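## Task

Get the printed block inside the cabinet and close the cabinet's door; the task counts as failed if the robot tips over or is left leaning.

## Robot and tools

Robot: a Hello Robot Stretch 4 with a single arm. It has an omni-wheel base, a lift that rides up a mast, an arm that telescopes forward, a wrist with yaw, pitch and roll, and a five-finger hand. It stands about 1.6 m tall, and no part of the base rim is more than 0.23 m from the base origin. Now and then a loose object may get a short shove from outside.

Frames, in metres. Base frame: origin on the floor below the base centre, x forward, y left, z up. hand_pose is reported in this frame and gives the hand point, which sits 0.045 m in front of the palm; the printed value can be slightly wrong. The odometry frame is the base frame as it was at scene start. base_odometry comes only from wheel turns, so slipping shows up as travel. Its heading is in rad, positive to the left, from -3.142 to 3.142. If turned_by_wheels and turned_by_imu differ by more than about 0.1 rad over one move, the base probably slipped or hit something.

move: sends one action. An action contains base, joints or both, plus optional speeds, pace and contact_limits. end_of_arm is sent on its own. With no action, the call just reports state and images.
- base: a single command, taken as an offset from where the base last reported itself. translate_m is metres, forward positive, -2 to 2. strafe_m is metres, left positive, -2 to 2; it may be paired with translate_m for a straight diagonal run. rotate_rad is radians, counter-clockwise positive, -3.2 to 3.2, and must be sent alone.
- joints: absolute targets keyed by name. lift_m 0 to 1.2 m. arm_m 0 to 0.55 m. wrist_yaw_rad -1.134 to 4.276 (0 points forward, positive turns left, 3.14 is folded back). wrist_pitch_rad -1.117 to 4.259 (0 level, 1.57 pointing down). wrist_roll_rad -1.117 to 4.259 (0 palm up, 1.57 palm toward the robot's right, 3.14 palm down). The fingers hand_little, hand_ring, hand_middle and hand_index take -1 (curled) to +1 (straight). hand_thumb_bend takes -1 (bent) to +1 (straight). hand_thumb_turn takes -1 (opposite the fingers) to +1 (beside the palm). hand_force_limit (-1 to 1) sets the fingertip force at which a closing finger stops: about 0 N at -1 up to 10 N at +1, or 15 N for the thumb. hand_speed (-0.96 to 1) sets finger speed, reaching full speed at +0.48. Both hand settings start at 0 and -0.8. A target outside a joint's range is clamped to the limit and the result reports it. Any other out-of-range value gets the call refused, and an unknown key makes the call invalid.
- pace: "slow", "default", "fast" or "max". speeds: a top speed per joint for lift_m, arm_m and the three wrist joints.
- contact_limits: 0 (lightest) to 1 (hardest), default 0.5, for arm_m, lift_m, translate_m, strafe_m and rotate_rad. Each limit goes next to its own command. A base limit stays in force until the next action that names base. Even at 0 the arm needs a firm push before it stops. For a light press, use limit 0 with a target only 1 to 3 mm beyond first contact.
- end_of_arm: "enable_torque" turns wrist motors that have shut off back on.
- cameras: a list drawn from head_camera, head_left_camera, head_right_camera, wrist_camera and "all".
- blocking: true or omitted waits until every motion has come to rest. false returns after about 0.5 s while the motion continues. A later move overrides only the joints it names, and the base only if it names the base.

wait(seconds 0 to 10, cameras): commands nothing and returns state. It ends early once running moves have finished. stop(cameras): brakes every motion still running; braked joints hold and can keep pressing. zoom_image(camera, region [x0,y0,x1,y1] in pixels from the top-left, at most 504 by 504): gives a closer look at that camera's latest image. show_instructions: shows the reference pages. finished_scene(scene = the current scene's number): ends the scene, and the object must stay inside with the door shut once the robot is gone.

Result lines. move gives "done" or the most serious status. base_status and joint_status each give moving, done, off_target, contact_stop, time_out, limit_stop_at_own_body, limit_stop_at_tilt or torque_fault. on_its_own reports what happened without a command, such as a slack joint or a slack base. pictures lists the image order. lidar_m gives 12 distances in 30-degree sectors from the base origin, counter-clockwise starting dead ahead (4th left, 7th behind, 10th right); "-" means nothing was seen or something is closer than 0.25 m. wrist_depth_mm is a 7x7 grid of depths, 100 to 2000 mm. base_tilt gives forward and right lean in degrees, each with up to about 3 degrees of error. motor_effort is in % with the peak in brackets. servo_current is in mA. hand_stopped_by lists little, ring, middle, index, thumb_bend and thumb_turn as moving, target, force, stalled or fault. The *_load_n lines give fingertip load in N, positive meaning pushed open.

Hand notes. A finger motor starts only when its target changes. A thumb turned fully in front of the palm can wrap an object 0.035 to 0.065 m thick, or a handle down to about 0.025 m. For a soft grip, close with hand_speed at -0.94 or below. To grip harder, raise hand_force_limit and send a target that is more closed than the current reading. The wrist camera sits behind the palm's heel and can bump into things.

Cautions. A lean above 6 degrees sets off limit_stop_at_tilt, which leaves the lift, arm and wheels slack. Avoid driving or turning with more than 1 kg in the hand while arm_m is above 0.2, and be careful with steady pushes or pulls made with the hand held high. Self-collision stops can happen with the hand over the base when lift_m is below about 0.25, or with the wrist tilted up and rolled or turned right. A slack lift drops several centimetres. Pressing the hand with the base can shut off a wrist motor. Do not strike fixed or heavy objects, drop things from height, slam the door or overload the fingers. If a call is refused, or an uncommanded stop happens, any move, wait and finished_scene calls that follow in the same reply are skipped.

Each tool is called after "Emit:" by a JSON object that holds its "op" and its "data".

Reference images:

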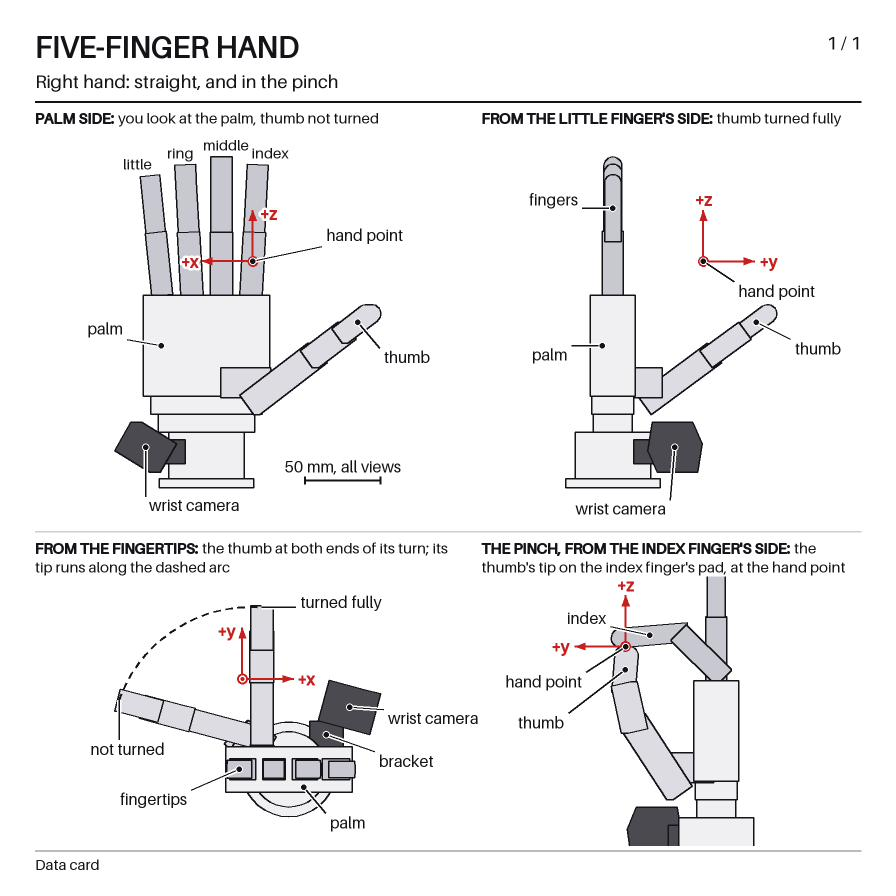

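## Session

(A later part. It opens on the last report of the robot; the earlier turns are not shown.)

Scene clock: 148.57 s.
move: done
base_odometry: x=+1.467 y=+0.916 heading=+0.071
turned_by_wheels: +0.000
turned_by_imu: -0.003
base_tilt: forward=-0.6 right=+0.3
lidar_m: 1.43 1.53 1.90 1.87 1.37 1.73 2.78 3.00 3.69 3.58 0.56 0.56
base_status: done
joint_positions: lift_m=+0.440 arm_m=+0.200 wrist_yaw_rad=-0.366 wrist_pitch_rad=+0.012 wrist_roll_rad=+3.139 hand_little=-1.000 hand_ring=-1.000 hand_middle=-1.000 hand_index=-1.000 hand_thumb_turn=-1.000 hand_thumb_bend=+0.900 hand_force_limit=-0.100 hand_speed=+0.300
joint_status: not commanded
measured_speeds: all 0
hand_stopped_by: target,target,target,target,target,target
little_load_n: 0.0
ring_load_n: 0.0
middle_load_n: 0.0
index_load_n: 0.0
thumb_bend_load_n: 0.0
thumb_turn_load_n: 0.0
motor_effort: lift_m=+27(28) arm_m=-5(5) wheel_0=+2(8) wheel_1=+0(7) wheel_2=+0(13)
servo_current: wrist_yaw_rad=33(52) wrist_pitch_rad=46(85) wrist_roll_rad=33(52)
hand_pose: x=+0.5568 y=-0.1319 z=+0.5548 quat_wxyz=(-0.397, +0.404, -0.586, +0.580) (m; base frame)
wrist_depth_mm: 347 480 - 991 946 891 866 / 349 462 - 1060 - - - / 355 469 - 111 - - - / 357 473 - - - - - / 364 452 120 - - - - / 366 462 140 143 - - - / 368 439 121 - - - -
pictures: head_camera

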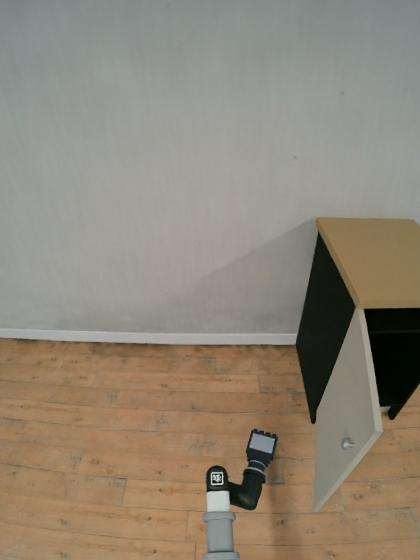

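Emit:
{"op": "move", "data": {"base": {"strafe_m": -0.17}, "pace": "slow", "cameras": ["head_camera", "wrist_camera"]}}

Scene clock: 151.87 s.
move: done
base_odometry: x=+1.479 y=+0.746 heading=+0.071
turned_by_wheels: +0.000
turned_by_imu: -0.001
base_tilt: forward=-0.6 right=+0.3
lidar_m: 1.42 1.53 2.10 2.02 1.49 1.95 2.81 3.01 3.50 3.43 1.10 0.42
base_status: done
joint_positions: lift_m=+0.440 arm_m=+0.200 wrist_yaw_rad=-0.366 wrist_pitch_rad=+0.012 wrist_roll_rad=+3.139 hand_little=-1.000 hand_ring=-1.000 hand_middle=-1.000 hand_index=-1.000 hand_thumb_turn=-1.000 hand_thumb_bend=+0.900 hand_force_limit=-0.100 hand_speed=+0.300
joint_status: not commanded
measured_speeds: all 0
hand_stopped_by: target,target,target,target,target,target
little_load_n: 0.0
ring_load_n: 0.0
middle_load_n: 0.0
index_load_n: 0.0
thumb_bend_load_n: 0.0
thumb_turn_load_n: 0.0
motor_effort: lift_m=+28(28) arm_m=-5(5) wheel_0=+1(8) wheel_1=-2(6) wheel_2=+0(6)
servo_current: wrist_yaw_rad=26(46) wrist_pitch_rad=59(91) wrist_roll_rad=33(46)
hand_pose: x=+0.5568 y=-0.1319 z=+0.5548 quat_wxyz=(-0.397, +0.404, -0.586, +0.580) (m; base frame)
wrist_depth_mm: 134 196 347 917 946 878 842 / 142 200 327 - - - - / 145 215 334 107 - - - / 139 206 342 - - - - / 147 195 120 - - - - / 141 196 141 143 - - - / 148 176 121 - - - -
pictures: head_camera, wrist_camera

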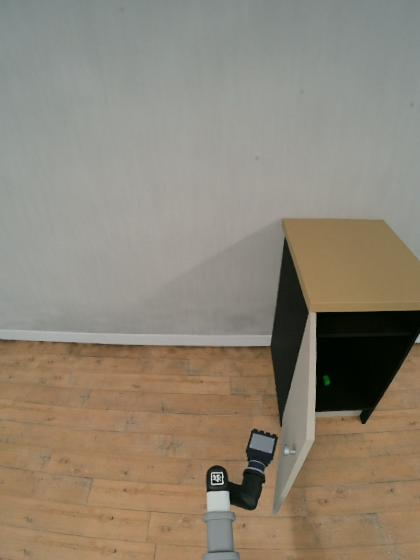

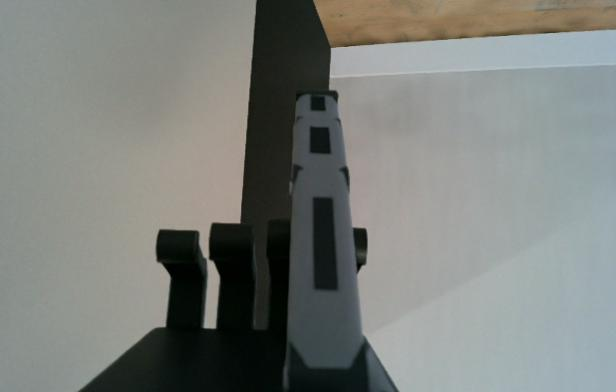

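Emit:
{"op": "move", "data": {"base": {"strafe_m": -0.07}, "joints": {"wrist_yaw_rad": -0.314}, "pace": "slow", "cameras": ["head_camera", "wrist_camera"]}}

Scene clock: 154.33 s.
move: done
base_odometry: x=+1.484 y=+0.677 heading=+0.071
turned_by_wheels: +0.000
turned_by_imu: -0.001
base_tilt: forward=-0.7 right=+0.3
lidar_m: 1.04 1.52 2.17 2.11 1.54 2.13 2.80 3.03 3.42 3.35 1.88 0.40
base_status: done
joint_positions: lift_m=+0.440 arm_m=+0.200 wrist_yaw_rad=-0.315 wrist_pitch_rad=+0.012 wrist_roll_rad=+3.139 hand_little=-1.000 hand_ring=-1.000 hand_middle=-1.000 hand_index=-1.000 hand_thumb_turn=-1.000 hand_thumb_bend=+0.900 hand_force_limit=-0.100 hand_speed=+0.300
joint_status: all done
measured_speeds: all 0
hand_stopped_by: target,target,target,target,target,target
little_load_n: 0.0
ring_load_n: 0.0
middle_load_n: 0.0
index_load_n: 0.0
thumb_bend_load_n: 0.0
thumb_turn_load_n: 0.0
motor_effort: lift_m=+28(28) arm_m=-5(5) wheel_0=+3(7) wheel_1=-2(7) wheel_2=+0(8)
servo_current: wrist_yaw_rad=39(52) wrist_pitch_rad=52(85) wrist_roll_rad=33(52)
hand_pose: x=+0.5632 y=-0.1224 z=+0.5548 quat_wxyz=(-0.412, +0.419, -0.575, +0.569) (m; base frame)
wrist_depth_mm: - 120 255 917 931 891 866 / - 113 234 - - - - / - 125 240 107 - - - / - 126 247 - - - - / - 120 120 - - - - / - 122 141 143 - - - / - - 121 - - - -
pictures: head_camera, wrist_camera

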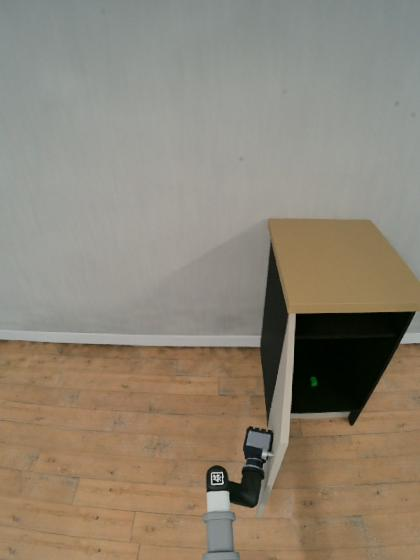

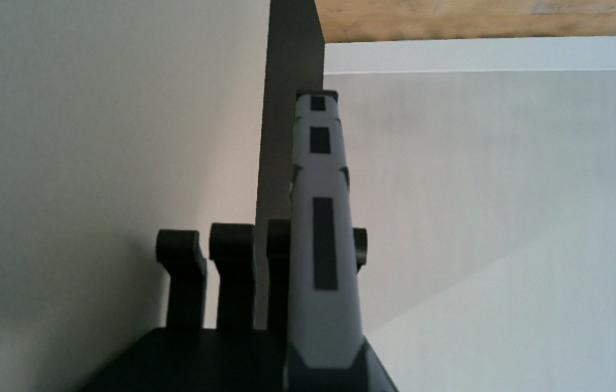

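Emit:
{"op": "move", "data": {"base": {"translate_m": -0.068, "strafe_m": -0.147}, "joints": {"wrist_yaw_rad": 0.0}, "pace": "slow", "speeds": {"wrist_yaw_rad": 0.2}, "cameras": ["head_camera"]}}

Scene clock: 157.57 s.
move: done
base_odometry: x=+1.427 y=+0.525 heading=+0.071
turned_by_wheels: +0.000
turned_by_imu: -0.001
base_tilt: forward=-0.5 right=+0.3
lidar_m: 0.48 1.55 2.30 2.26 1.69 2.30 2.76 2.94 3.29 3.19 1.98 0.45
base_status: done
joint_positions: lift_m=+0.440 arm_m=+0.200 wrist_yaw_rad=-0.001 wrist_pitch_rad=+0.012 wrist_roll_rad=+3.139 hand_little=-1.000 hand_ring=-1.000 hand_middle=-1.000 hand_index=-1.000 hand_thumb_turn=-1.000 hand_thumb_bend=+0.900 hand_force_limit=-0.100 hand_speed=+0.300
joint_status: all done
measured_speeds: all 0
hand_stopped_by: target,target,target,target,target,target
little_load_n: 0.0
ring_load_n: 0.0
middle_load_n: 0.0
index_load_n: 0.0
thumb_bend_load_n: 0.0
thumb_turn_load_n: 0.0
motor_effort: lift_m=+28(28) arm_m=-5(5) wheel_0=+4(7) wheel_1=-3(7) wheel_2=+1(6)
servo_current: wrist_yaw_rad=26(72) wrist_pitch_rad=46(85) wrist_roll_rad=46(52)
hand_pose: x=+0.5916 y=-0.0571 z=+0.5548 quat_wxyz=(-0.496, +0.503, -0.503, +0.498) (m; base frame)
wrist_depth_mm: - 118 236 976 946 931 904 / - 111 238 - - 1118 1118 / - 134 219 107 - - - / - 126 259 - - - - / - 118 120 - - - - / - 130 141 142 - - - / - - 120 - - - -
pictures: head_camera

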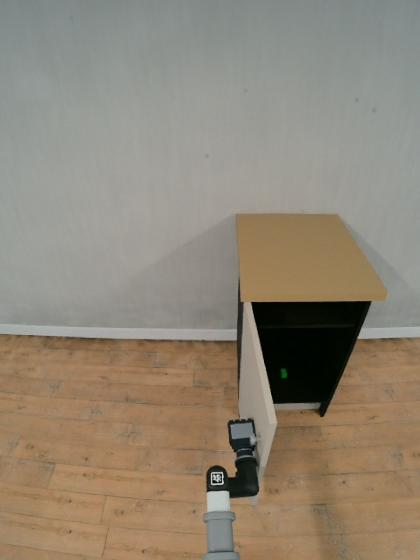

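Emit:
{"op": "move", "data": {"base": {"translate_m": -0.022, "strafe_m": -0.107}, "joints": {"wrist_yaw_rad": 0.262}, "pace": "slow", "speeds": {"wrist_yaw_rad": 0.25}, "cameras": ["head_camera"]}}

Scene clock: 160.83 s.
move: done
base_odometry: x=+1.412 y=+0.417 heading=+0.071
turned_by_wheels: +0.000
turned_by_imu: -0.001
base_tilt: forward=-0.6 right=+0.2
lidar_m: 0.48 1.58 2.29 2.33 1.77 2.48 2.74 2.95 3.19 3.09 1.96 0.49
base_status: done
joint_positions: lift_m=+0.440 arm_m=+0.200 wrist_yaw_rad=+0.261 wrist_pitch_rad=+0.012 wrist_roll_rad=+3.139 hand_little=-1.000 hand_ring=-1.000 hand_middle=-1.000 hand_index=-1.000 hand_thumb_turn=-1.000 hand_thumb_bend=+0.900 hand_force_limit=-0.100 hand_speed=+0.300
joint_status: all done
measured_speeds: all 0
hand_stopped_by: target,target,target,target,target,target
little_load_n: 0.0
ring_load_n: 0.0
middle_load_n: 0.0
index_load_n: 0.0
thumb_bend_load_n: 0.0
thumb_turn_load_n: 0.0
motor_effort: lift_m=+27(28) arm_m=-5(5) wheel_0=+2(8) wheel_1=-3(7) wheel_2=+1(7)
servo_current: wrist_yaw_rad=33(52) wrist_pitch_rad=46(98) wrist_roll_rad=46(46)
hand_pose: x=+0.5989 y=+0.0020 z=+0.5548 quat_wxyz=(-0.557, +0.565, -0.433, +0.429) (m; base frame)
wrist_depth_mm: - 114 277 976 960 946 917 / - 140 240 - 1160 1182 1255 / - 130 254 107 - - - / - 133 265 - - - - / - 123 120 - - - - / - 131 141 142 - - - / - - 121 - - - -
pictures: head_camera

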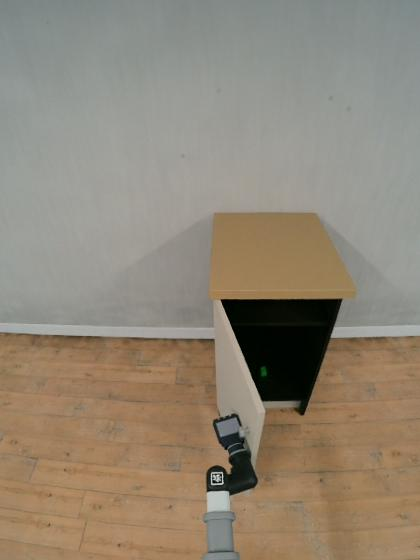

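Emit:
{"op": "move", "data": {"base": {"translate_m": 0.01, "strafe_m": -0.122}, "joints": {"wrist_yaw_rad": 0.524}, "pace": "slow", "speeds": {"wrist_yaw_rad": 0.25}, "cameras": []}}

Emit:
{"op": "move", "data": {"base": {"translate_m": 0.0437, "strafe_m": -0.1195}, "joints": {"wrist_yaw_rad": 0.785}, "pace": "slow", "speeds": {"wrist_yaw_rad": 0.25}, "cameras": ["head_camera"]}}

Scene clock: 163.77 s.
move: done
base_odometry: x=+1.431 y=+0.296 heading=+0.071
turned_by_wheels: +0.000
turned_by_imu: -0.002
base_tilt: forward=-0.6 right=+0.3
lidar_m: 0.49 1.58 2.29 2.40 1.88 2.62 2.77 3.00 3.04 2.97 1.96 0.86
base_status: done
joint_positions: lift_m=+0.440 arm_m=+0.200 wrist_yaw_rad=+0.523 wrist_pitch_rad=+0.012 wrist_roll_rad=+3.139 hand_little=-1.000 hand_ring=-1.000 hand_middle=-1.000 hand_index=-1.000 hand_thumb_turn=-1.000 hand_thumb_bend=+0.900 hand_force_limit=-0.100 hand_speed=+0.300
joint_status: all done
measured_speeds: all 0
hand_stopped_by: target,target,target,target,target,target
little_load_n: 0.0
ring_load_n: 0.0
middle_load_n: 0.0
index_load_n: 0.0
thumb_bend_load_n: 0.0
thumb_turn_load_n: 0.0
motor_effort: lift_m=+28(28) arm_m=-5(5) wheel_0=+1(7) wheel_1=-2(7) wheel_2=-2(7)
servo_current: wrist_yaw_rad=39(59) wrist_pitch_rad=98(98) wrist_roll_rad=46(59)
hand_pose: x=+0.5906 y=+0.0610 z=+0.5548 quat_wxyz=(-0.608, +0.616, -0.355, +0.353) (m; base frame)
wrist_depth_mm: - 134 364 991 946 946 917 / - 141 304 1160 1308 1281 1205 / - 145 274 107 - 1756 1983 / - 134 283 - - - - / - 123 120 - - - - / - 140 141 142 - - - / - 109 120 - - - -
pictures: none
No camera images: "cameras" was empty.

Scene clock: 166.30 s.
move: done
base_odometry: x=+1.483 y=+0.180 heading=+0.071
turned_by_wheels: +0.000
turned_by_imu: -0.002
base_tilt: forward=-0.7 right=+0.2
lidar_m: 0.49 0.87 2.19 2.59 1.99 2.86 2.83 3.03 2.92 2.86 1.88 0.82
base_status: done
joint_positions: lift_m=+0.440 arm_m=+0.200 wrist_yaw_rad=+0.784 wrist_pitch_rad=+0.012 wrist_roll_rad=+3.139 hand_little=-1.000 hand_ring=-1.000 hand_middle=-1.000 hand_index=-1.000 hand_thumb_turn=-1.000 hand_thumb_bend=+0.900 hand_force_limit=-0.100 hand_speed=+0.300
joint_status: all done
measured_speeds: all 0
hand_stopped_by: target,target,target,target,target,target
little_load_n: 0.0
ring_load_n: 0.0
middle_load_n: 0.0
index_load_n: 0.0
thumb_bend_load_n: 0.0
thumb_turn_load_n: 0.0
motor_effort: lift_m=+27(28) arm_m=-5(5) wheel_0=+2(7) wheel_1=-3(6) wheel_2=-2(7)
servo_current: wrist_yaw_rad=39(65) wrist_pitch_rad=65(78) wrist_roll_rad=39(52)
hand_pose: x=+0.5674 y=+0.1156 z=+0.5548 quat_wxyz=(-0.649, +0.657, -0.272, +0.270) (m; base frame)
wrist_depth_mm: - 129 433 976 960 931 917 / - 120 283 1229 1308 1255 1255 / - 137 293 107 - - 1863 / - 142 315 - - - - / - 144 120 - - - - / - 143 141 142 - - - / - 111 121 - - - -
pictures: head_camera

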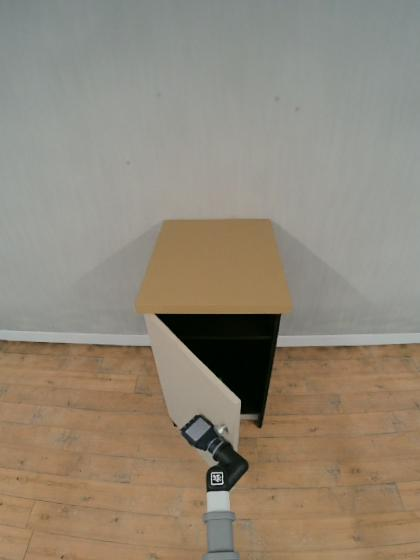

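Emit:
{"op": "move", "data": {"base": {"translate_m": 0.0731, "strafe_m": -0.1041}, "joints": {"wrist_yaw_rad": 1.047}, "pace": "slow", "speeds": {"wrist_yaw_rad": 0.25}}}

Emit:
{"op": "move", "data": {"base": {"translate_m": 0.0627, "strafe_m": -0.0573}, "joints": {"wrist_yaw_rad": 1.222}, "pace": "slow", "speeds": {"wrist_yaw_rad": 0.25}, "cameras": ["head_camera"]}}

Scene clock: 169.23 s.
move: done
base_odometry: x=+1.563 y=+0.082 heading=+0.071
turned_by_wheels: +0.000
turned_by_imu: -0.002
base_tilt: forward=-0.6 right=+0.3
lidar_m: 0.48 0.69 2.08 2.70 2.13 2.96 2.91 3.12 2.84 2.76 1.80 1.36
base_status: done
joint_positions: lift_m=+0.440 arm_m=+0.200 wrist_yaw_rad=+1.046 wrist_pitch_rad=+0.012 wrist_roll_rad=+3.139 hand_little=-1.000 hand_ring=-1.000 hand_middle=-1.000 hand_index=-1.000 hand_thumb_turn=-1.000 hand_thumb_bend=+0.900 hand_force_limit=-0.100 hand_speed=+0.300
joint_status: all done
measured_speeds: all 0
hand_stopped_by: target,target,target,target,target,target
little_load_n: 0.5
ring_load_n: 0.0
middle_load_n: 0.0
index_load_n: 0.0
thumb_bend_load_n: 0.0
thumb_turn_load_n: 0.0
motor_effort: lift_m=+27(28) arm_m=-5(5) wheel_0=+4(8) wheel_1=-3(6) wheel_2=-2(9)
servo_current: wrist_yaw_rad=33(59) wrist_pitch_rad=72(78) wrist_roll_rad=46(52)
hand_pose: x=+0.5308 y=+0.1625 z=+0.5548 quat_wxyz=(-0.679, +0.687, -0.184, +0.183) (m; base frame)
wrist_depth_mm: - 137 904 976 976 931 904 / - 156 424 1255 1308 1308 1255 / - 145 334 109 - - 1983 / - 169 362 - - - - / - 154 120 - - - - / - 144 141 142 - - - / - 118 121 - - - -
pictures: none

Scene clock: 171.30 s.
move: done
base_odometry: x=+1.630 y=+0.029 heading=+0.070
turned_by_wheels: +0.000
turned_by_imu: -0.001
base_tilt: forward=-0.6 right=+0.3
lidar_m: 0.66 0.71 1.99 2.75 2.24 3.04 2.97 3.17 2.78 2.71 1.69 1.29
base_status: done
joint_positions: lift_m=+0.440 arm_m=+0.200 wrist_yaw_rad=+1.221 wrist_pitch_rad=+0.012 wrist_roll_rad=+3.139 hand_little=-1.000 hand_ring=-1.000 hand_middle=-1.000 hand_index=-1.000 hand_thumb_turn=-1.000 hand_thumb_bend=+0.900 hand_force_limit=-0.100 hand_speed=+0.300
joint_status: all done
measured_speeds: all 0
hand_stopped_by: target,target,target,target,target,target
little_load_n: 0.0
ring_load_n: 0.0
middle_load_n: 0.5
index_load_n: 0.0
thumb_bend_load_n: 0.0
thumb_turn_load_n: 0.0
motor_effort: lift_m=+28(28) arm_m=-5(5) wheel_0=+2(8) wheel_1=-2(5) wheel_2=-1(7)
servo_current: wrist_yaw_rad=20(65) wrist_pitch_rad=65(78) wrist_roll_rad=39(46)
hand_pose: x=+0.5000 y=+0.1878 z=+0.5548 quat_wxyz=(-0.692, +0.701, -0.123, +0.123) (m; base frame)
wrist_depth_mm: 240 310 931 991 976 946 931 / 241 312 1308 1281 1308 1281 1255 / 243 314 1756 114 - - 1863 / 244 317 - - - - - / 236 303 120 - - - - / 245 304 141 142 - - - / 246 278 120 - - - -
pictures: head_camera

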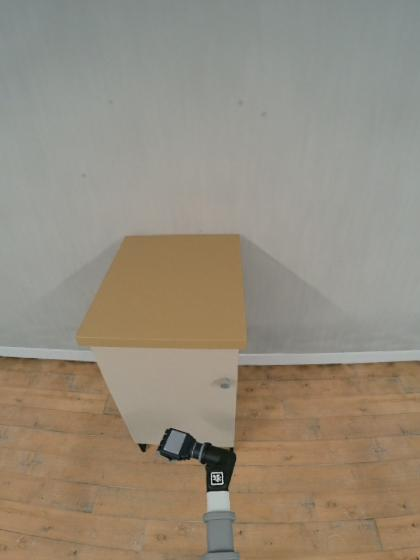

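Emit:
{"op": "move", "data": {"base": {"translate_m": 0.0717, "strafe_m": -0.0455}, "joints": {"wrist_yaw_rad": 1.396}, "pace": "slow", "speeds": {"wrist_yaw_rad": 0.25}, "contact_limits": {"translate_m": 0.1, "strafe_m": 0.1}}}

Emit:
{"op": "move", "data": {"base": {"translate_m": 0.0785, "strafe_m": -0.0325}, "joints": {"wrist_yaw_rad": 1.571}, "pace": "slow", "speeds": {"wrist_yaw_rad": 0.25}, "contact_limits": {"translate_m": 0.1, "strafe_m": 0.1}, "cameras": ["head_camera", "wrist_camera"]}}

"contact_limits": translate_m and strafe_m are given together and make one move, which takes one limit: state it under one of them only
Scene clock: 171.70 s.
base_odometry: x=+1.630 y=+0.029 heading=+0.070
turned_by_wheels: +0.000
turned_by_imu: +0.000
base_tilt: forward=-0.6 right=+0.3
lidar_m: 0.65 0.70 1.98 2.74 2.24 3.03 2.99 3.18 2.79 2.71 1.71 1.30
base_status: done
joint_positions: lift_m=+0.440 arm_m=+0.200 wrist_yaw_rad=+1.221 wrist_pitch_rad=+0.012 wrist_roll_rad=+3.139 hand_little=-1.000 hand_ring=-1.000 hand_middle=-1.000 hand_index=-1.000 hand_thumb_turn=-1.000 hand_thumb_bend=+0.900 hand_force_limit=-0.100 hand_speed=+0.300
joint_status: all done
measured_speeds: all 0
hand_stopped_by: target,target,target,target,target,target
little_load_n: 0.0
ring_load_n: 0.0
middle_load_n: 0.0
index_load_n: 0.0
thumb_bend_load_n: 0.0
thumb_turn_load_n: 0.0
motor_effort: lift_m=+27(28) arm_m=-5(5) wheel_0=+2(8) wheel_1=-1(5) wheel_2=-1(7)
servo_current: wrist_yaw_rad=26(65) wrist_pitch_rad=91(78) wrist_roll_rad=26(46)
hand_pose: x=+0.5000 y=+0.1878 z=+0.5548 quat_wxyz=(-0.692, +0.701, -0.123, +0.123) (m; base frame)
wrist_depth_mm: 239 309 931 976 960 917 917 / 240 312 1281 1281 1308 1281 1255 / 243 314 1808 114 - - 1983 / 243 315 - - - - - / 236 303 120 - - - - / 246 304 141 143 - - - / 245 277 121 - - - -
pictures: none

not run: a call was refused earlier in this reply.

Emit:
{"op": "move", "data": {"base": {"translate_m": 0.0717, "strafe_m": -0.0455}, "joints": {"wrist_yaw_rad": 1.396}, "pace": "slow", "speeds": {"wrist_yaw_rad": 0.25}, "contact_limits": {"translate_m": 0.1}}}

Emit:
{"op": "move", "data": {"base": {"translate_m": 0.0785, "strafe_m": -0.0325}, "joints": {"wrist_yaw_rad": 1.571}, "pace": "slow", "speeds": {"wrist_yaw_rad": 0.25}, "contact_limits": {"translate_m": 0.1}, "cameras": ["head_camera", "wrist_camera"]}}

Scene clock: 174.20 s.
move: done
base_odometry: x=+1.704 y=-0.011 heading=+0.070
turned_by_wheels: +0.000
turned_by_imu: -0.001
base_tilt: forward=-0.6 right=+0.2
lidar_m: 0.57 0.62 1.85 2.79 2.29 3.12 3.05 3.25 2.73 2.68 1.61 1.22
base_status: done
joint_positions: lift_m=+0.440 arm_m=+0.200 wrist_yaw_rad=+1.395 wrist_pitch_rad=+0.012 wrist_roll_rad=+3.139 hand_little=-1.000 hand_ring=-1.000 hand_middle=-1.000 hand_index=-1.000 hand_thumb_turn=-1.000 hand_thumb_bend=+0.900 hand_force_limit=-0.100 hand_speed=+0.300
joint_status: all done
measured_speeds: all 0
hand_stopped_by: target,target,target,target,target,target
little_load_n: 0.0
ring_load_n: 0.0
middle_load_n: 0.0
index_load_n: 0.0
thumb_bend_load_n: 0.0
thumb_turn_load_n: 0.0
motor_effort: lift_m=+28(28) arm_m=-5(5) wheel_0=+2(7) wheel_1=-2(3) wheel_2=-2(9)
servo_current: wrist_yaw_rad=33(59) wrist_pitch_rad=78(91) wrist_roll_rad=26(52)
contact_limits: translate_m 0.1
hand_pose: x=+0.4655 y=+0.2073 z=+0.5548 quat_wxyz=(-0.700, +0.709, -0.062, +0.063) (m; base frame)
wrist_depth_mm: 200 274 946 976 960 946 931 / 202 279 1281 1255 1336 1281 1255 / 204 283 - 114 - - 1921 / 206 287 - - - - - / 207 271 123 - - - - / 208 273 142 142 - - - / 209 245 121 - - - -
pictures: none

Scene clock: 176.27 s.
move: done
base_odometry: x=+1.785 y=-0.038 heading=+0.070
turned_by_wheels: +0.000
turned_by_imu: -0.001
base_tilt: forward=-0.6 right=+0.3
lidar_m: 0.50 0.53 1.74 2.79 2.31 3.14 3.13 3.33 2.71 2.65 1.50 1.15
base_status: done
joint_positions: lift_m=+0.440 arm_m=+0.200 wrist_yaw_rad=+1.570 wrist_pitch_rad=+0.012 wrist_roll_rad=+3.139 hand_little=-1.000 hand_ring=-1.000 hand_middle=-1.000 hand_index=-1.000 hand_thumb_turn=-1.000 hand_thumb_bend=+0.900 hand_force_limit=-0.100 hand_speed=+0.300
joint_status: all done
measured_speeds: all 0
hand_stopped_by: target,target,target,target,target,target
little_load_n: 0.0
ring_load_n: 0.0
middle_load_n: 0.0
index_load_n: 0.0
thumb_bend_load_n: 0.0
thumb_turn_load_n: 0.5
motor_effort: lift_m=+27(28) arm_m=-5(5) wheel_0=+3(7) wheel_1=+1(4) wheel_2=-2(9)
servo_current: wrist_yaw_rad=46(78) wrist_pitch_rad=65(85) wrist_roll_rad=39(52)
contact_limits: translate_m 0.1
hand_pose: x=+0.4280 y=+0.2206 z=+0.5548 quat_wxyz=(-0.703, +0.711, +0.001, +0.001) (m; base frame)
wrist_depth_mm: 133 216 946 976 960 960 917 / 143 223 1281 1281 1308 1281 1255 / 146 229 - 114 - - - / 140 232 - - - - - / 150 215 123 - - - - / 143 220 142 142 - - - / 153 190 121 - - - -
pictures: head_camera, wrist_camera

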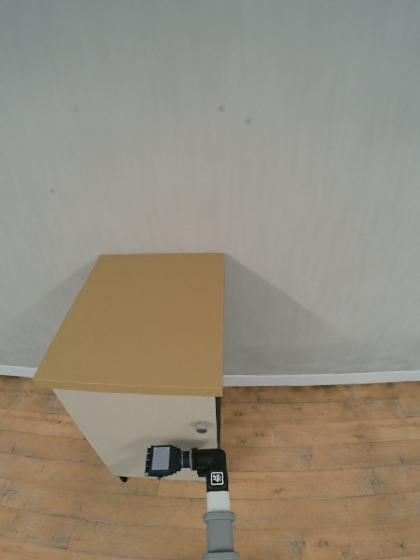

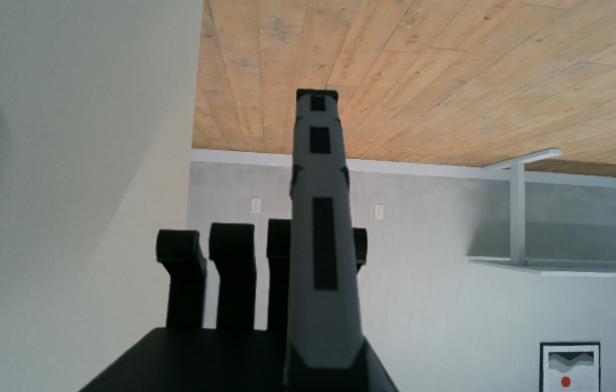

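Emit:
{"op": "move", "data": {"base": {"translate_m": 0.03}, "pace": "slow", "contact_limits": {"translate_m": 0.1}, "cameras": ["head_camera"]}}

Scene clock: 177.83 s.
move: done
base_odometry: x=+1.814 y=-0.036 heading=+0.071
turned_by_wheels: +0.000
turned_by_imu: +0.000
base_tilt: forward=-0.6 right=+0.3
lidar_m: 0.48 0.53 1.68 2.80 2.37 3.12 3.18 3.37 2.71 2.64 1.45 1.13
base_status: done
joint_positions: lift_m=+0.440 arm_m=+0.200 wrist_yaw_rad=+1.570 wrist_pitch_rad=+0.012 wrist_roll_rad=+3.139 hand_little=-1.000 hand_ring=-1.000 hand_middle=-1.000 hand_index=-1.000 hand_thumb_turn=-1.000 hand_thumb_bend=+0.900 hand_force_limit=-0.100 hand_speed=+0.300
joint_status: not commanded
measured_speeds: all 0
hand_stopped_by: target,target,target,target,target,target
little_load_n: 0.0
ring_load_n: 0.0
middle_load_n: 0.0
index_load_n: 0.0
thumb_bend_load_n: 0.0
thumb_turn_load_n: 0.0
motor_effort: lift_m=+27(28) arm_m=-5(5) wheel_0=+3(6) wheel_1=+2(5) wheel_2=-2(8)
servo_current: wrist_yaw_rad=39(46) wrist_pitch_rad=46(85) wrist_roll_rad=46(52)
contact_limits: translate_m 0.1
hand_pose: x=+0.4280 y=+0.2206 z=+0.5548 quat_wxyz=(-0.703, +0.711, +0.001, +0.001) (m; base frame)
wrist_depth_mm: - 145 355 991 976 946 931 / 108 150 375 1281 1308 1281 1255 / 110 151 336 114 - - 1983 / - 154 - - - - - / - 144 120 - - - - / 108 146 141 142 - - - / 109 126 120 - - - -
pictures: head_camera

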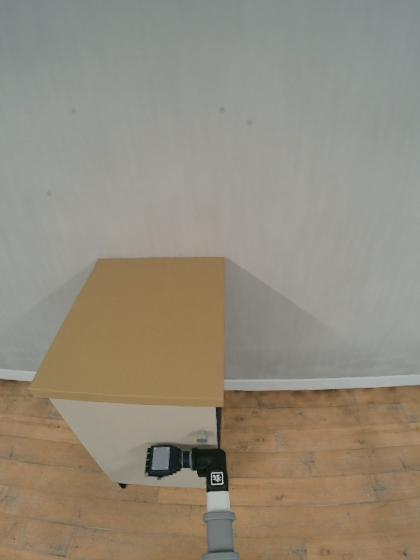

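Emit:
{"op": "move", "data": {"base": {"translate_m": 0.03}, "pace": "slow", "contact_limits": {"translate_m": 0.1}, "cameras": ["head_camera", "wrist_camera"]}}

Emit:
{"op": "zoom_image", "data": {"camera": "head_camera", "region": [20, 360, 260, 520]}}

Scene clock: 179.70 s.
move: contact_stop
base_odometry: x=+1.826 y=-0.033 heading=+0.043
turned_by_wheels: -0.028
turned_by_imu: -0.017
base_tilt: forward=-0.7 right=+0.2
lidar_m: 0.43 0.48 1.66 2.82 2.33 3.11 3.19 3.37 2.72 2.66 1.48 1.10
base_status: translate_m contact_stop (by the wheels' count: +0.012 of +0.030)
joint_positions: lift_m=+0.440 arm_m=+0.200 wrist_yaw_rad=+1.572 wrist_pitch_rad=+0.009 wrist_roll_rad=+3.139 hand_little=-1.000 hand_ring=-1.000 hand_middle=-1.000 hand_index=-1.000 hand_thumb_turn=-1.000 hand_thumb_bend=+0.900 hand_force_limit=-0.100 hand_speed=+0.300
joint_status: not commanded
measured_speeds: all 0
hand_stopped_by: target,target,target,target,target,target
little_load_n: 0.0
ring_load_n: 0.0
middle_load_n: 0.0
index_load_n: 0.0
thumb_bend_load_n: 0.0
thumb_turn_load_n: 0.0
on_its_own: the wheels are slack since a contact_stop
motor_effort: lift_m=+26(28) arm_m=+6(13) wheel_0=+0(6) wheel_1=+0(13) wheel_2=+0(21)
servo_current: wrist_yaw_rad=20(46) wrist_pitch_rad=52(72) wrist_roll_rad=46(52)
contact_limits: translate_m 0.1
hand_pose: x=+0.4272 y=+0.2210 z=+0.5555 quat_wxyz=(-0.704, +0.710, +0.001, +0.000) (m; base frame)
wrist_depth_mm: - 135 314 976 976 946 917 / - 139 324 1308 1308 1308 1255 / - 141 293 114 - - 1921 / - 133 310 - - - - / - 135 120 - - - - / - 140 142 143 - - - / - 109 121 - - - -
pictures: head_camera, wrist_camera

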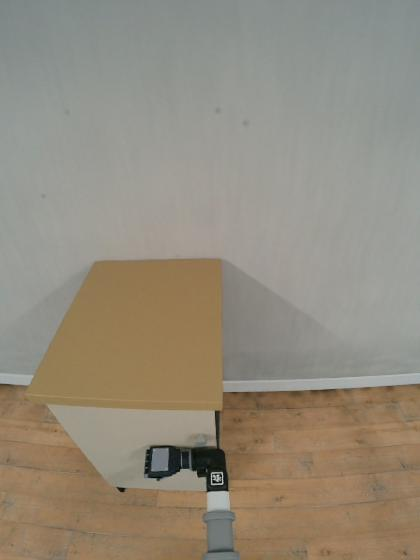

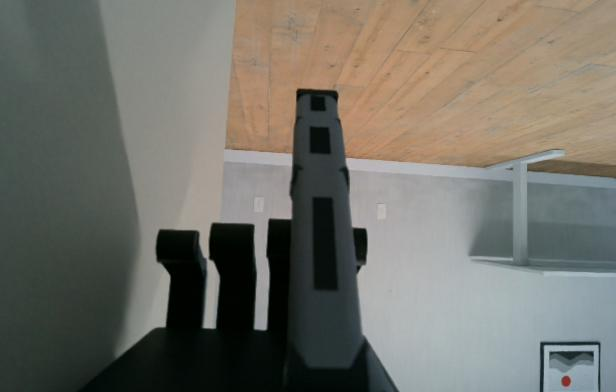

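Scaled by 2.100 from the camera's 420x560 image, which has a finer 1200x1600 frame.

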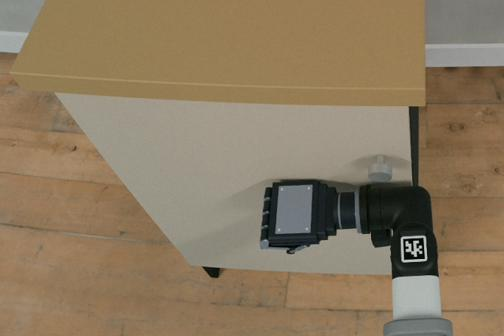

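Emit:
{"op": "move", "data": {"base": {"translate_m": -0.25}, "cameras": ["head_camera"]}}

Emit:
{"op": "zoom_image", "data": {"camera": "head_camera", "region": [60, 280, 260, 500]}}

Scene clock: 182.37 s.
move: done
base_odometry: x=+1.577 y=-0.044 heading=+0.043
turned_by_wheels: +0.000
turned_by_imu: +0.000
base_tilt: forward=-0.6 right=+0.2
lidar_m: 0.71 0.74 2.03 2.82 2.25 2.95 2.94 3.07 2.71 2.64 1.78 1.35
base_status: done
joint_positions: lift_m=+0.440 arm_m=+0.200 wrist_yaw_rad=+1.572 wrist_pitch_rad=+0.009 wrist_roll_rad=+3.139 hand_little=-1.000 hand_ring=-1.000 hand_middle=-1.000 hand_index=-1.000 hand_thumb_turn=-1.000 hand_thumb_bend=+0.900 hand_force_limit=-0.100 hand_speed=+0.300
joint_status: not commanded
measured_speeds: all 0
hand_stopped_by: target,target,target,target,target,target
little_load_n: 0.0
ring_load_n: 0.0
middle_load_n: 0.0
index_load_n: 0.0
thumb_bend_load_n: 0.0
thumb_turn_load_n: 0.0
motor_effort: lift_m=+26(27) arm_m=+6(6) wheel_0=-2(7) wheel_1=-1(7) wheel_2=-1(12)
servo_current: wrist_yaw_rad=39(46) wrist_pitch_rad=52(65) wrist_roll_rad=52(59)
hand_pose: x=+0.4272 y=+0.2210 z=+0.5555 quat_wxyz=(-0.704, +0.710, +0.001, +0.000) (m; base frame)
wrist_depth_mm: 1042 1042 1025 991 960 960 917 / 1336 1464 1430 1281 1308 1308 1255 / - - - 114 - - 1983 / - - - - - - - / - - 123 - - - - / - - 142 143 - - - / - - 121 - - - -
pictures: head_camera

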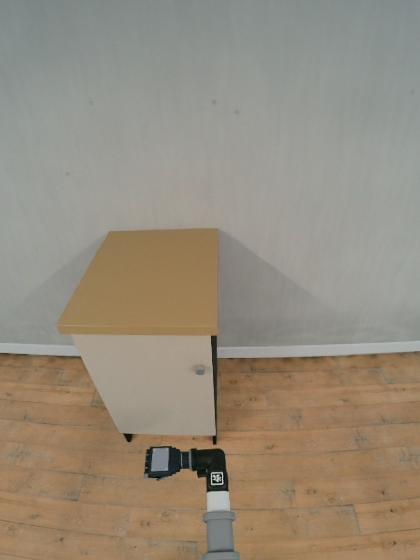

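Scaled by 2.291 from the camera's 420x560 image, which has a finer 1200x1600 frame.

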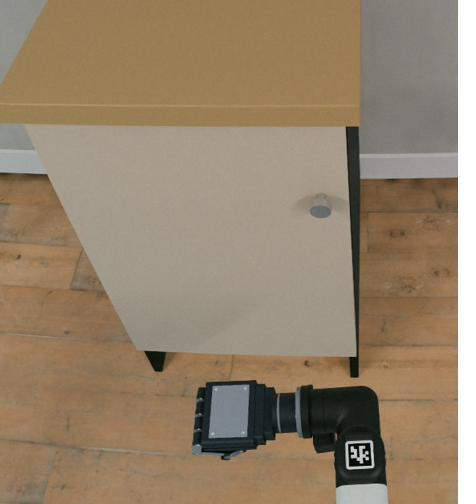

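Emit:
{"op": "zoom_image", "data": {"camera": "head_camera", "region": [180, 320, 240, 450]}}

Emit:
{"op": "zoom_image", "data": {"camera": "head_camera", "region": [50, 310, 140, 450]}}

Scaled by 3.877 from the camera's 420x560 image, which has a finer 1200x1600 frame.

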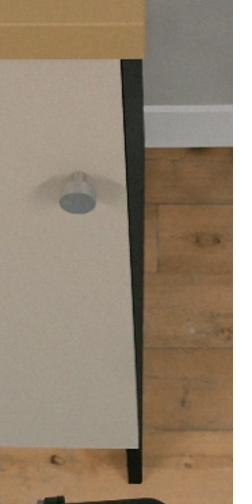

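Scaled by 3.600 from the camera's 420x560 image, which has a finer 1200x1600 frame.

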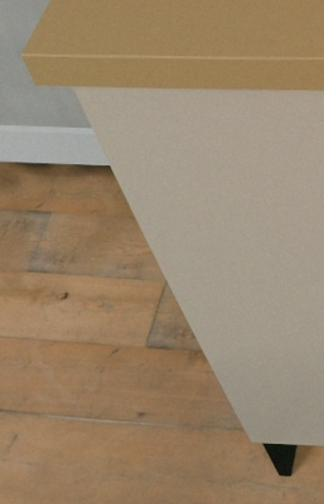

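Emit:
{"op": "move", "data": {"base": {"strafe_m": -0.4}, "cameras": ["head_camera"]}}

Emit:
{"op": "zoom_image", "data": {"camera": "head_camera", "region": [0, 300, 140, 460]}}

Scene clock: 190.13 s.
move: done
base_odometry: x=+1.594 y=-0.443 heading=+0.043
turned_by_wheels: +0.000
turned_by_imu: -0.003
base_tilt: forward=-0.6 right=+0.3
lidar_m: 1.29 0.80 1.05 3.14 2.62 3.02 2.95 3.02 2.31 2.25 1.77 1.33
base_status: done
joint_positions: lift_m=+0.440 arm_m=+0.200 wrist_yaw_rad=+1.572 wrist_pitch_rad=+0.009 wrist_roll_rad=+3.139 hand_little=-1.000 hand_ring=-1.000 hand_middle=-1.000 hand_index=-1.000 hand_thumb_turn=-1.000 hand_thumb_bend=+0.900 hand_force_limit=-0.100 hand_speed=+0.300
joint_status: not commanded
measured_speeds: all 0
hand_stopped_by: target,target,target,target,target,target
little_load_n: 0.0
ring_load_n: 0.0
middle_load_n: 0.0
index_load_n: 0.0
thumb_bend_load_n: 0.0
thumb_turn_load_n: 0.0
motor_effort: lift_m=+26(27) arm_m=+6(6) wheel_0=+0(10) wheel_1=+0(10) wheel_2=+0(5)
servo_current: wrist_yaw_rad=33(46) wrist_pitch_rad=46(65) wrist_roll_rad=26(52)
hand_pose: x=+0.4272 y=+0.2210 z=+0.5555 quat_wxyz=(-0.704, +0.710, +0.001, +0.000) (m; base frame)
wrist_depth_mm: 430 654 1008 991 960 946 917 / 436 676 1430 1308 1308 1308 1229 / 449 699 - 114 - - 1863 / 455 715 - - - - - / 459 668 123 - - - - / 466 676 142 143 - - - / 473 585 121 - - - -
pictures: head_camera

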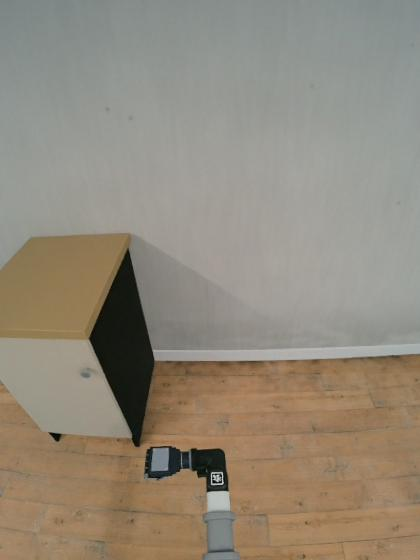

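Scaled by 3.150 from the camera's 420x560 image, which has a finer 1200x1600 frame.

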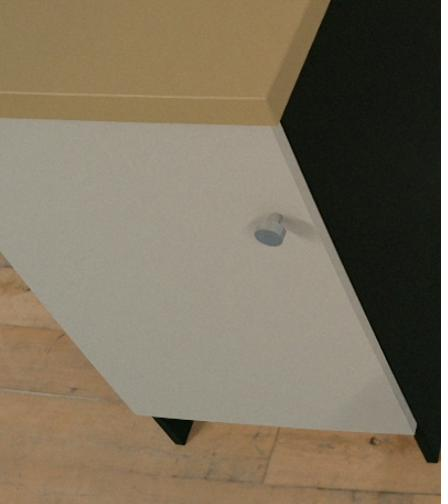

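Emit:
{"op": "zoom_image", "data": {"camera": "head_camera", "region": [100, 400, 160, 460]}}

Scaled by 8.400 from the camera's 420x560 image, which has a finer 1200x1600 frame.

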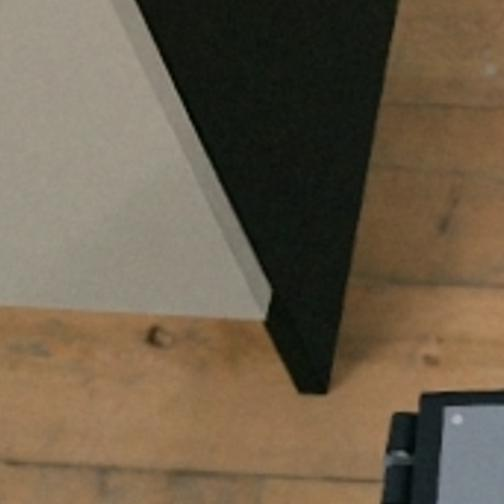

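Emit:
{"op": "finished_scene", "data": {"scene": 2}}

The scene is finished: the task was done.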